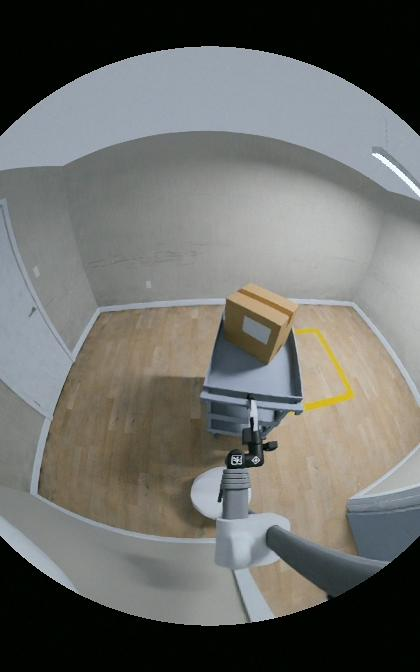

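move:
  r2: {"base":{"translate_m":0.11,"strafe_m":0.32},"pace":"slow","contact_limits":{"strafe_m":0.9}}
  blocking: false
  cameras: []

wait:
  seconds: 5
  cameras: []

move:
  r2: {"base":{"rotate_rad":-0.36},"pace":"slow","contact_limits":{"rotate_rad":0.9}}
  blocking: false
  cameras: []

wait:
  seconds: 3
  cameras: []

move:
  r2: {"base":{"translate_m":0.11,"strafe_m":0.32},"pace":"slow","contact_limits":{"strafe_m":0.9}}
  blocking: false
  cameras: []

wait:
  seconds: 5
  cameras: []

move:
  r2: {"base":{"rotate_rad":-0.36},"pace":"slow","contact_limits":{"rotate_rad":0.9}}
  blocking: false
  cameras: []

wait:
  seconds: 3
  cameras: ["r2_head_camera","r2_head_left_camera"]

Scene clock: 462.50 s.
move: r2 moving
r1: as last shown
r1.lidar_m: 4.62 2.36 1.98 1.99 0.25 0.28 0.78 1.30 1.64 2.81 3.10 4.90
r1.motor_effort: lift_m=+19(19) arm_m=-4(4) wheel_0=-5(6) wheel_1=+2(2) wheel_2=-2(2)
r1.servo_current: wrist_yaw_rad=52(65) wrist_pitch_rad=39(46) wrist_roll_rad=65(65) gripper_m=46(46)
r1.wrist_depth_mm: - - - - - - - / - - - - - - - / - - - - - - - / - - - - - - - / - - - - - - - / - - 182 193 170 - - / 1661 141 172 161 144 1661 1618
r2.base_odometry: x=-1.923 y=-4.643 heading=-2.216
r2.turned_by_wheels: -0.001
r2.turned_by_imu: +0.000
r2.base_tilt: forward=-0.7 right=+0.1
r2.lidar_m: 0.41 0.48 1.91 1.79 0.68 0.44 0.36 0.40 1.19 1.20 2.98 0.41
r2.base_status: translate_m moving; strafe_m moving
r2.joint_positions: lift_m=+0.685 arm_m=+0.000 wrist_yaw_rad=+0.001 wrist_pitch_rad=+0.004 wrist_roll_rad=+1.568 gripper_m=-0.029
r2.joint_status: not commanded
r2.measured_speeds: translate_m=+0.017 strafe_m=+0.046 rotate_rad=+0.000 lift_m=+0.000 arm_m=+0.000 wrist_yaw_rad=+0.000 wrist_pitch_rad=+0.000 wrist_roll_rad=+0.000
r2.motor_effort: lift_m=+17(17) arm_m=+4(4) wheel_0=-5(5) wheel_1=+7(10) wheel_2=-8(9)
r2.servo_current: wrist_yaw_rad=39(52) wrist_pitch_rad=39(46) wrist_roll_rad=46(52) gripper_m=91(98)
r2.contact_limits: strafe_m 0.9
r2.hand_pose: x=+0.4593 y=-0.0872 z=+0.8621 quat_wxyz=(+0.708, +0.706, +0.002, -0.001) (m; r2's base frame)
r2.wrist_depth_mm: - - - 147 204 1464 - / - - 521 152 208 - - / - 452 442 154 214 - - / - - 492 159 220 831 - / - - 574 164 228 - - / - - 187 168 177 559 - / - - - - - 1576 473
pictures: none
No camera images: "cameras" was empty.

Scene clock: 466.63 s.
earlier move: r2 done
r1.base_odometry: x=-1.652 y=+1.624 heading=+2.950
r1.turned_by_wheels: +0.000
r1.turned_by_imu: +0.000
r1.base_tilt: forward=-1.6 right=+1.3
r1.lidar_m: 4.63 2.38 1.98 2.00 0.25 0.28 0.81 1.30 1.62 2.81 3.12 4.90
r1.base_status: not commanded
r1.joint_positions: lift_m=+0.550 arm_m=+0.000 wrist_yaw_rad=+1.403 wrist_pitch_rad=+0.002 wrist_roll_rad=+0.000 gripper_m=-0.020
r1.joint_status: not commanded
r1.measured_speeds: all 0
r1.motor_effort: lift_m=+19(19) arm_m=-4(4) wheel_0=-6(6) wheel_1=+2(2) wheel_2=-1(2)
r1.servo_current: wrist_yaw_rad=39(72) wrist_pitch_rad=39(46) wrist_roll_rad=52(65) gripper_m=39(52)
r1.hand_pose: x=+0.3053 y=+0.2697 z=+0.7276 quat_wxyz=(+0.764, -0.001, +0.001, +0.645) (m; r1's base frame)
r1.wrist_depth_mm: - - - - - - - / - - - - - - - / - - - - - - - / - - - - - - - / - - - - - - - / - - 182 192 170 - - / 1661 141 172 162 144 1618 1661
r2.base_odometry: x=-1.741 y=-4.913 heading=-2.217
r2.turned_by_wheels: +0.000
r2.turned_by_imu: -0.001
r2.base_tilt: forward=-0.6 right=+0.1
r2.lidar_m: 0.43 2.29 1.58 1.48 0.91 0.60 0.54 0.55 1.48 1.56 0.37 0.35
r2.base_status: done
r2.joint_positions: lift_m=+0.685 arm_m=+0.000 wrist_yaw_rad=-0.001 wrist_pitch_rad=+0.004 wrist_roll_rad=+1.568 gripper_m=-0.029
r2.joint_status: not commanded
r2.measured_speeds: all 0
r2.motor_effort: lift_m=+17(17) arm_m=+4(4) wheel_0=-8(13) wheel_1=+3(10) wheel_2=-5(9)
r2.servo_current: wrist_yaw_rad=52(59) wrist_pitch_rad=39(46) wrist_roll_rad=52(65) gripper_m=91(104)
r2.contact_limits: strafe_m 0.9
r2.hand_pose: x=+0.4592 y=-0.0877 z=+0.8621 quat_wxyz=(+0.708, +0.706, +0.001, -0.002) (m; r2's base frame)
r2.wrist_depth_mm: - 349 351 - 142 - - / - 449 436 - 159 - - / - - 559 - 173 - - / - - - 116 193 1576 - / - - - 132 220 1576 496 / - - 185 153 178 1537 452 / - - - - 342 - 355
wait: 4.13 of 5 s (r2 has come to rest)
pictures: none
No camera images: "cameras" was empty.

Scene clock: 467.13 s.
move: r2 moving
r1: as last shown
r1.lidar_m: 4.66 2.38 1.95 1.98 0.25 0.27 0.80 1.31 1.67 2.80 3.10 4.87
r1.motor_effort: lift_m=+19(19) arm_m=-4(4) wheel_0=-5(6) wheel_1=+2(2) wheel_2=-1(2)
r1.servo_current: wrist_yaw_rad=59(59) wrist_pitch_rad=46(46) wrist_roll_rad=52(59) gripper_m=39(46)
r1.wrist_depth_mm: - - - - - - - / - - - - - - - / - - - - - - - / - - - - - - - / - - - - - - - / - - 182 193 170 - - / 1618 141 171 161 144 1618 1661
r2.base_odometry: x=-1.740 y=-4.913 heading=-2.340
r2.turned_by_wheels: -0.124
r2.turned_by_imu: -0.120
r2.base_tilt: forward=-0.7 right=+0.1
r2.lidar_m: 0.44 2.24 1.67 1.46 1.06 0.62 0.53 0.52 0.66 1.51 3.30 0.37
r2.base_status: rotate_rad moving
r2.joint_positions: lift_m=+0.685 arm_m=+0.000 wrist_yaw_rad=+0.006 wrist_pitch_rad=+0.004 wrist_roll_rad=+1.568 gripper_m=-0.029
r2.joint_status: not commanded
r2.measured_speeds: translate_m=-0.001 strafe_m=+0.001 rotate_rad=-0.490 lift_m=+0.000 arm_m=+0.000 wrist_yaw_rad=+0.000 wrist_pitch_rad=+0.000 wrist_roll_rad=+0.000
r2.motor_effort: lift_m=+17(17) arm_m=+4(4) wheel_0=+16(16) wheel_1=+8(9) wheel_2=+9(12)
r2.servo_current: wrist_yaw_rad=52(52) wrist_pitch_rad=46(46) wrist_roll_rad=52(52) gripper_m=85(98)
r2.contact_limits: rotate_rad 0.9
r2.hand_pose: x=+0.4598 y=-0.0857 z=+0.8621 quat_wxyz=(+0.708, +0.706, +0.004, +0.001) (m; r2's base frame)
r2.wrist_depth_mm: - 375 377 102 154 - - / - 402 404 107 167 - - / - - 496 114 184 - - / - - - 129 198 - - / - - - 139 218 1708 521 / - - 185 156 179 1576 466 / - - - - - 1576 1182
pictures: none
No camera images: "cameras" was empty.

Scene clock: 468.13 s.
earlier move: r2 done
r1.base_odometry: x=-1.652 y=+1.624 heading=+2.950
r1.turned_by_wheels: +0.000
r1.turned_by_imu: +0.000
r1.base_tilt: forward=-1.6 right=+1.2
r1.lidar_m: 4.65 2.38 1.96 2.00 0.25 0.29 0.78 1.31 1.64 2.80 3.10 4.88
r1.base_status: not commanded
r1.joint_positions: lift_m=+0.550 arm_m=+0.000 wrist_yaw_rad=+1.403 wrist_pitch_rad=+0.002 wrist_roll_rad=+0.000 gripper_m=-0.020
r1.joint_status: not commanded
r1.measured_speeds: all 0
r1.motor_effort: lift_m=+19(19) arm_m=-4(4) wheel_0=-5(6) wheel_1=+2(2) wheel_2=-1(2)
r1.servo_current: wrist_yaw_rad=59(59) wrist_pitch_rad=46(52) wrist_roll_rad=46(59) gripper_m=39(52)
r1.hand_pose: x=+0.3053 y=+0.2697 z=+0.7276 quat_wxyz=(+0.764, -0.001, +0.001, +0.645) (m; r1's base frame)
r1.wrist_depth_mm: - - - - - - - / - - - - - - - / - - - - - - - / - - - - - - - / - - - - - - - / - - 182 193 170 - - / 1661 141 172 161 144 1618 1708
r2.base_odometry: x=-1.741 y=-4.913 heading=-2.575
r2.turned_by_wheels: -0.235
r2.turned_by_imu: -0.229
r2.base_tilt: forward=-0.7 right=+0.0
r2.lidar_m: 0.40 0.42 1.96 1.51 1.46 0.73 0.56 0.53 0.58 1.48 2.90 0.41
r2.base_status: done
r2.joint_positions: lift_m=+0.685 arm_m=+0.000 wrist_yaw_rad=+0.002 wrist_pitch_rad=+0.004 wrist_roll_rad=+1.568 gripper_m=-0.029
r2.joint_status: not commanded
r2.measured_speeds: all 0
r2.motor_effort: lift_m=+16(17) arm_m=+4(4) wheel_0=+7(16) wheel_1=+5(10) wheel_2=+4(12)
r2.servo_current: wrist_yaw_rad=39(65) wrist_pitch_rad=46(52) wrist_roll_rad=52(59) gripper_m=91(104)
r2.contact_limits: rotate_rad 0.9
r2.hand_pose: x=+0.4595 y=-0.0868 z=+0.8621 quat_wxyz=(+0.708, +0.706, +0.002, -0.001) (m; r2's base frame)
r2.wrist_depth_mm: - - - 155 213 1618 - / - - 603 158 216 741 - / - 504 452 161 220 820 - / - 500 480 163 224 831 - / - - 544 167 229 - - / - - 185 170 178 - - / - - - - - 1537 484
wait: 1.00 of 3 s (r2 has come to rest)
pictures: none
No camera images: "cameras" was empty.

Scene clock: 468.63 s.
move: r2 moving
r1: as last shown
r1.base_tilt: forward=-1.6 right=+1.3
r1.lidar_m: 4.64 2.35 1.95 1.99 0.25 0.26 0.78 1.30 1.65 2.81 3.11 4.88
r1.motor_effort: lift_m=+19(19) arm_m=-4(4) wheel_0=-5(6) wheel_1=+2(2) wheel_2=-2(2)
r1.servo_current: wrist_yaw_rad=46(72) wrist_pitch_rad=39(46) wrist_roll_rad=52(59) gripper_m=39(46)
r1.wrist_depth_mm: - - - - - - - / - - - - - - - / - - - - - - - / - - - - - - - / - - - - - - - / - - 182 193 170 - - / 1661 141 172 162 144 1661 1661
r2.base_odometry: x=-1.738 y=-4.925 heading=-2.576
r2.turned_by_wheels: -0.001
r2.turned_by_imu: -0.001
r2.base_tilt: forward=-0.7 right=+0.1
r2.lidar_m: 0.40 0.42 1.98 1.47 1.48 0.75 0.57 0.53 0.58 1.49 2.92 0.42
r2.base_status: translate_m moving; strafe_m moving
r2.joint_positions: lift_m=+0.685 arm_m=+0.000 wrist_yaw_rad=-0.001 wrist_pitch_rad=+0.004 wrist_roll_rad=+1.568 gripper_m=-0.029
r2.joint_status: not commanded
r2.measured_speeds: translate_m=+0.017 strafe_m=+0.046 rotate_rad=-0.001 lift_m=+0.000 arm_m=+0.000 wrist_yaw_rad=-0.016 wrist_pitch_rad=+0.000 wrist_roll_rad=+0.000
r2.motor_effort: lift_m=+17(17) arm_m=+4(4) wheel_0=-3(6) wheel_1=+7(10) wheel_2=-9(10)
r2.servo_current: wrist_yaw_rad=39(65) wrist_pitch_rad=46(52) wrist_roll_rad=39(59) gripper_m=91(98)
r2.contact_limits: strafe_m 0.9
r2.hand_pose: x=+0.4592 y=-0.0876 z=+0.8621 quat_wxyz=(+0.708, +0.706, +0.001, -0.002) (m; r2's base frame)
r2.wrist_depth_mm: - - - 158 216 1618 - / - - 609 160 219 732 - / - 512 462 162 221 820 - / - 492 473 164 225 831 - / - - 539 167 229 - - / - - 186 170 177 - - / - - - - - 1537 488
pictures: none
No camera images: "cameras" was empty.

Scene clock: 472.77 s.
earlier move: r2 done
r1.base_odometry: x=-1.652 y=+1.624 heading=+2.950
r1.turned_by_wheels: +0.000
r1.turned_by_imu: +0.000
r1.base_tilt: forward=-1.6 right=+1.3
r1.lidar_m: 4.63 2.37 1.96 1.99 0.25 0.28 0.79 1.30 1.66 2.81 3.11 4.90
r1.base_status: not commanded
r1.joint_positions: lift_m=+0.550 arm_m=+0.000 wrist_yaw_rad=+1.403 wrist_pitch_rad=+0.002 wrist_roll_rad=+0.000 gripper_m=-0.020
r1.joint_status: not commanded
r1.measured_speeds: all 0
r1.motor_effort: lift_m=+19(19) arm_m=-4(4) wheel_0=-5(6) wheel_1=+2(3) wheel_2=-1(2)
r1.servo_current: wrist_yaw_rad=65(72) wrist_pitch_rad=39(52) wrist_roll_rad=46(65) gripper_m=46(52)
r1.hand_pose: x=+0.3053 y=+0.2697 z=+0.7276 quat_wxyz=(+0.764, -0.001, +0.001, +0.645) (m; r1's base frame)
r1.wrist_depth_mm: - - - - - - - / - - - - - - - / - - - - - - - / - - - - - - - / - - - - - - - / - - 182 193 170 - - / 1661 141 172 162 144 1661 1756
r2.base_odometry: x=-1.662 y=-5.242 heading=-2.576
r2.turned_by_wheels: +0.000
r2.turned_by_imu: +0.000
r2.base_tilt: forward=-0.7 right=+0.1
r2.lidar_m: 0.44 2.01 1.68 1.27 1.20 1.06 0.82 0.76 0.84 1.80 0.40 0.36
r2.base_status: done
r2.joint_positions: lift_m=+0.685 arm_m=+0.000 wrist_yaw_rad=-0.003 wrist_pitch_rad=+0.004 wrist_roll_rad=+1.568 gripper_m=-0.029
r2.joint_status: not commanded
r2.measured_speeds: all 0
r2.motor_effort: lift_m=+17(17) arm_m=+4(4) wheel_0=-6(13) wheel_1=+3(10) wheel_2=-5(11)
r2.servo_current: wrist_yaw_rad=52(65) wrist_pitch_rad=39(52) wrist_roll_rad=59(65) gripper_m=98(98)
r2.contact_limits: strafe_m 0.9
r2.hand_pose: x=+0.4590 y=-0.0883 z=+0.8621 quat_wxyz=(+0.708, +0.706, +0.000, -0.003) (m; r2's base frame)
r2.wrist_depth_mm: - 375 375 103 156 - - / - 410 410 109 169 - - / - - 504 117 183 - - / - - - 130 201 - - / - - - 143 219 1708 517 / - - 182 159 178 1499 480 / - - - - - - 1182
wait: 4.13 of 5 s (r2 has come to rest)
pictures: none
No camera images: "cameras" was empty.

Scene clock: 473.27 s.
move: r2 moving
r1: as last shown
r1.lidar_m: 4.66 2.35 1.97 1.96 0.25 0.27 0.80 1.31 1.65 2.78 3.08 4.88
r1.motor_effort: lift_m=+19(19) arm_m=-4(4) wheel_0=-5(6) wheel_1=+2(2) wheel_2=-1(2)
r1.servo_current: wrist_yaw_rad=46(65) wrist_pitch_rad=39(46) wrist_roll_rad=39(65) gripper_m=39(52)
r1.wrist_depth_mm: - - - - - - - / - - - - - - - / - - - - - - - / - - - - - - - / - - - - - - - / - - 183 193 171 - - / 1661 141 172 162 144 1618 1708
r2.base_odometry: x=-1.662 y=-5.242 heading=-2.700
r2.turned_by_wheels: -0.124
r2.turned_by_imu: -0.120
r2.base_tilt: forward=-0.7 right=+0.1
r2.lidar_m: 0.41 0.54 1.90 1.31 1.24 1.22 0.84 0.77 0.81 1.80 2.54 0.39
r2.base_status: rotate_rad moving
r2.joint_positions: lift_m=+0.685 arm_m=+0.000 wrist_yaw_rad=+0.005 wrist_pitch_rad=+0.004 wrist_roll_rad=+1.568 gripper_m=-0.029
r2.joint_status: not commanded
r2.measured_speeds: translate_m=+0.000 strafe_m=-0.002 rotate_rad=-0.486 lift_m=+0.000 arm_m=+0.000 wrist_yaw_rad=+0.000 wrist_pitch_rad=+0.000 wrist_roll_rad=+0.000
r2.motor_effort: lift_m=+17(17) arm_m=+4(4) wheel_0=+9(12) wheel_1=+9(9) wheel_2=+10(12)
r2.servo_current: wrist_yaw_rad=65(65) wrist_pitch_rad=39(46) wrist_roll_rad=39(59) gripper_m=91(98)
r2.contact_limits: rotate_rad 0.9
r2.hand_pose: x=+0.4597 y=-0.0859 z=+0.8621 quat_wxyz=(+0.708, +0.706, +0.003, +0.000) (m; r2's base frame)
r2.wrist_depth_mm: - 466 449 117 172 - - / - 404 404 124 182 - - / - 477 462 132 193 - - / - - 559 142 204 - - / - - - 153 222 1808 - / - - 184 165 179 1576 488 / - - - - - 1576 1160
pictures: none
No camera images: "cameras" was empty.

Scene clock: 474.27 s.
earlier move: r2 done
r1.base_odometry: x=-1.652 y=+1.624 heading=+2.950
r1.turned_by_wheels: +0.000
r1.turned_by_imu: +0.000
r1.base_tilt: forward=-1.6 right=+1.3
r1.lidar_m: 4.67 2.38 1.97 2.01 0.25 0.27 0.80 1.31 1.64 2.81 3.10 4.88
r1.base_status: not commanded
r1.joint_positions: lift_m=+0.550 arm_m=+0.000 wrist_yaw_rad=+1.403 wrist_pitch_rad=+0.002 wrist_roll_rad=+0.000 gripper_m=-0.020
r1.joint_status: not commanded
r1.measured_speeds: all 0
r1.motor_effort: lift_m=+19(19) arm_m=-4(4) wheel_0=-6(6) wheel_1=+2(2) wheel_2=-1(2)
r1.servo_current: wrist_yaw_rad=46(65) wrist_pitch_rad=46(52) wrist_roll_rad=46(65) gripper_m=39(52)
r1.hand_pose: x=+0.3053 y=+0.2697 z=+0.7276 quat_wxyz=(+0.764, -0.001, +0.001, +0.645) (m; r1's base frame)
r1.wrist_depth_mm: - - - - - - - / - - - - - - - / - - - - - - - / - - - - - - - / - - - - - - - / - - 182 193 170 - - / 1661 141 171 162 144 1576 1756
r2.base_odometry: x=-1.662 y=-5.242 heading=-2.934
r2.turned_by_wheels: -0.235
r2.turned_by_imu: -0.228
r2.base_tilt: forward=-0.7 right=+0.1
r2.lidar_m: 0.39 0.41 2.03 1.43 1.23 1.24 0.94 0.78 0.77 0.90 1.82 0.43
r2.base_status: done
r2.joint_positions: lift_m=+0.685 arm_m=+0.000 wrist_yaw_rad=+0.003 wrist_pitch_rad=+0.004 wrist_roll_rad=+1.568 gripper_m=-0.029
r2.joint_status: not commanded
r2.measured_speeds: all 0
r2.motor_effort: lift_m=+17(17) arm_m=+4(4) wheel_0=+6(13) wheel_1=+5(9) wheel_2=+8(12)
r2.servo_current: wrist_yaw_rad=46(65) wrist_pitch_rad=39(52) wrist_roll_rad=59(59) gripper_m=91(98)
r2.contact_limits: rotate_rad 0.9
r2.hand_pose: x=+0.4596 y=-0.0864 z=+0.8621 quat_wxyz=(+0.708, +0.706, +0.003, +0.000) (m; r2's base frame)
r2.wrist_depth_mm: - - - 168 228 1661 1160 / - - - 169 229 1430 - / - - 525 169 229 842 - / - 480 466 169 229 831 - / - - 508 170 231 831 - / - - 186 170 178 - - / - - - - - 1618 -
wait: 1.00 of 3 s (r2 has come to rest)
pictures: r2_head_camera, r2_head_left_camera
Images, in order (width x height): r2_head_camera 420x560, r2_head_left_camera 420x672.

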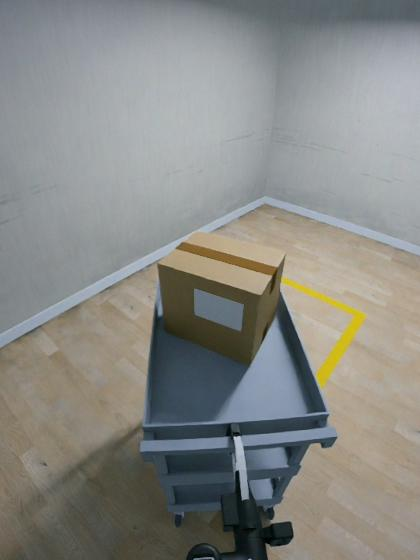

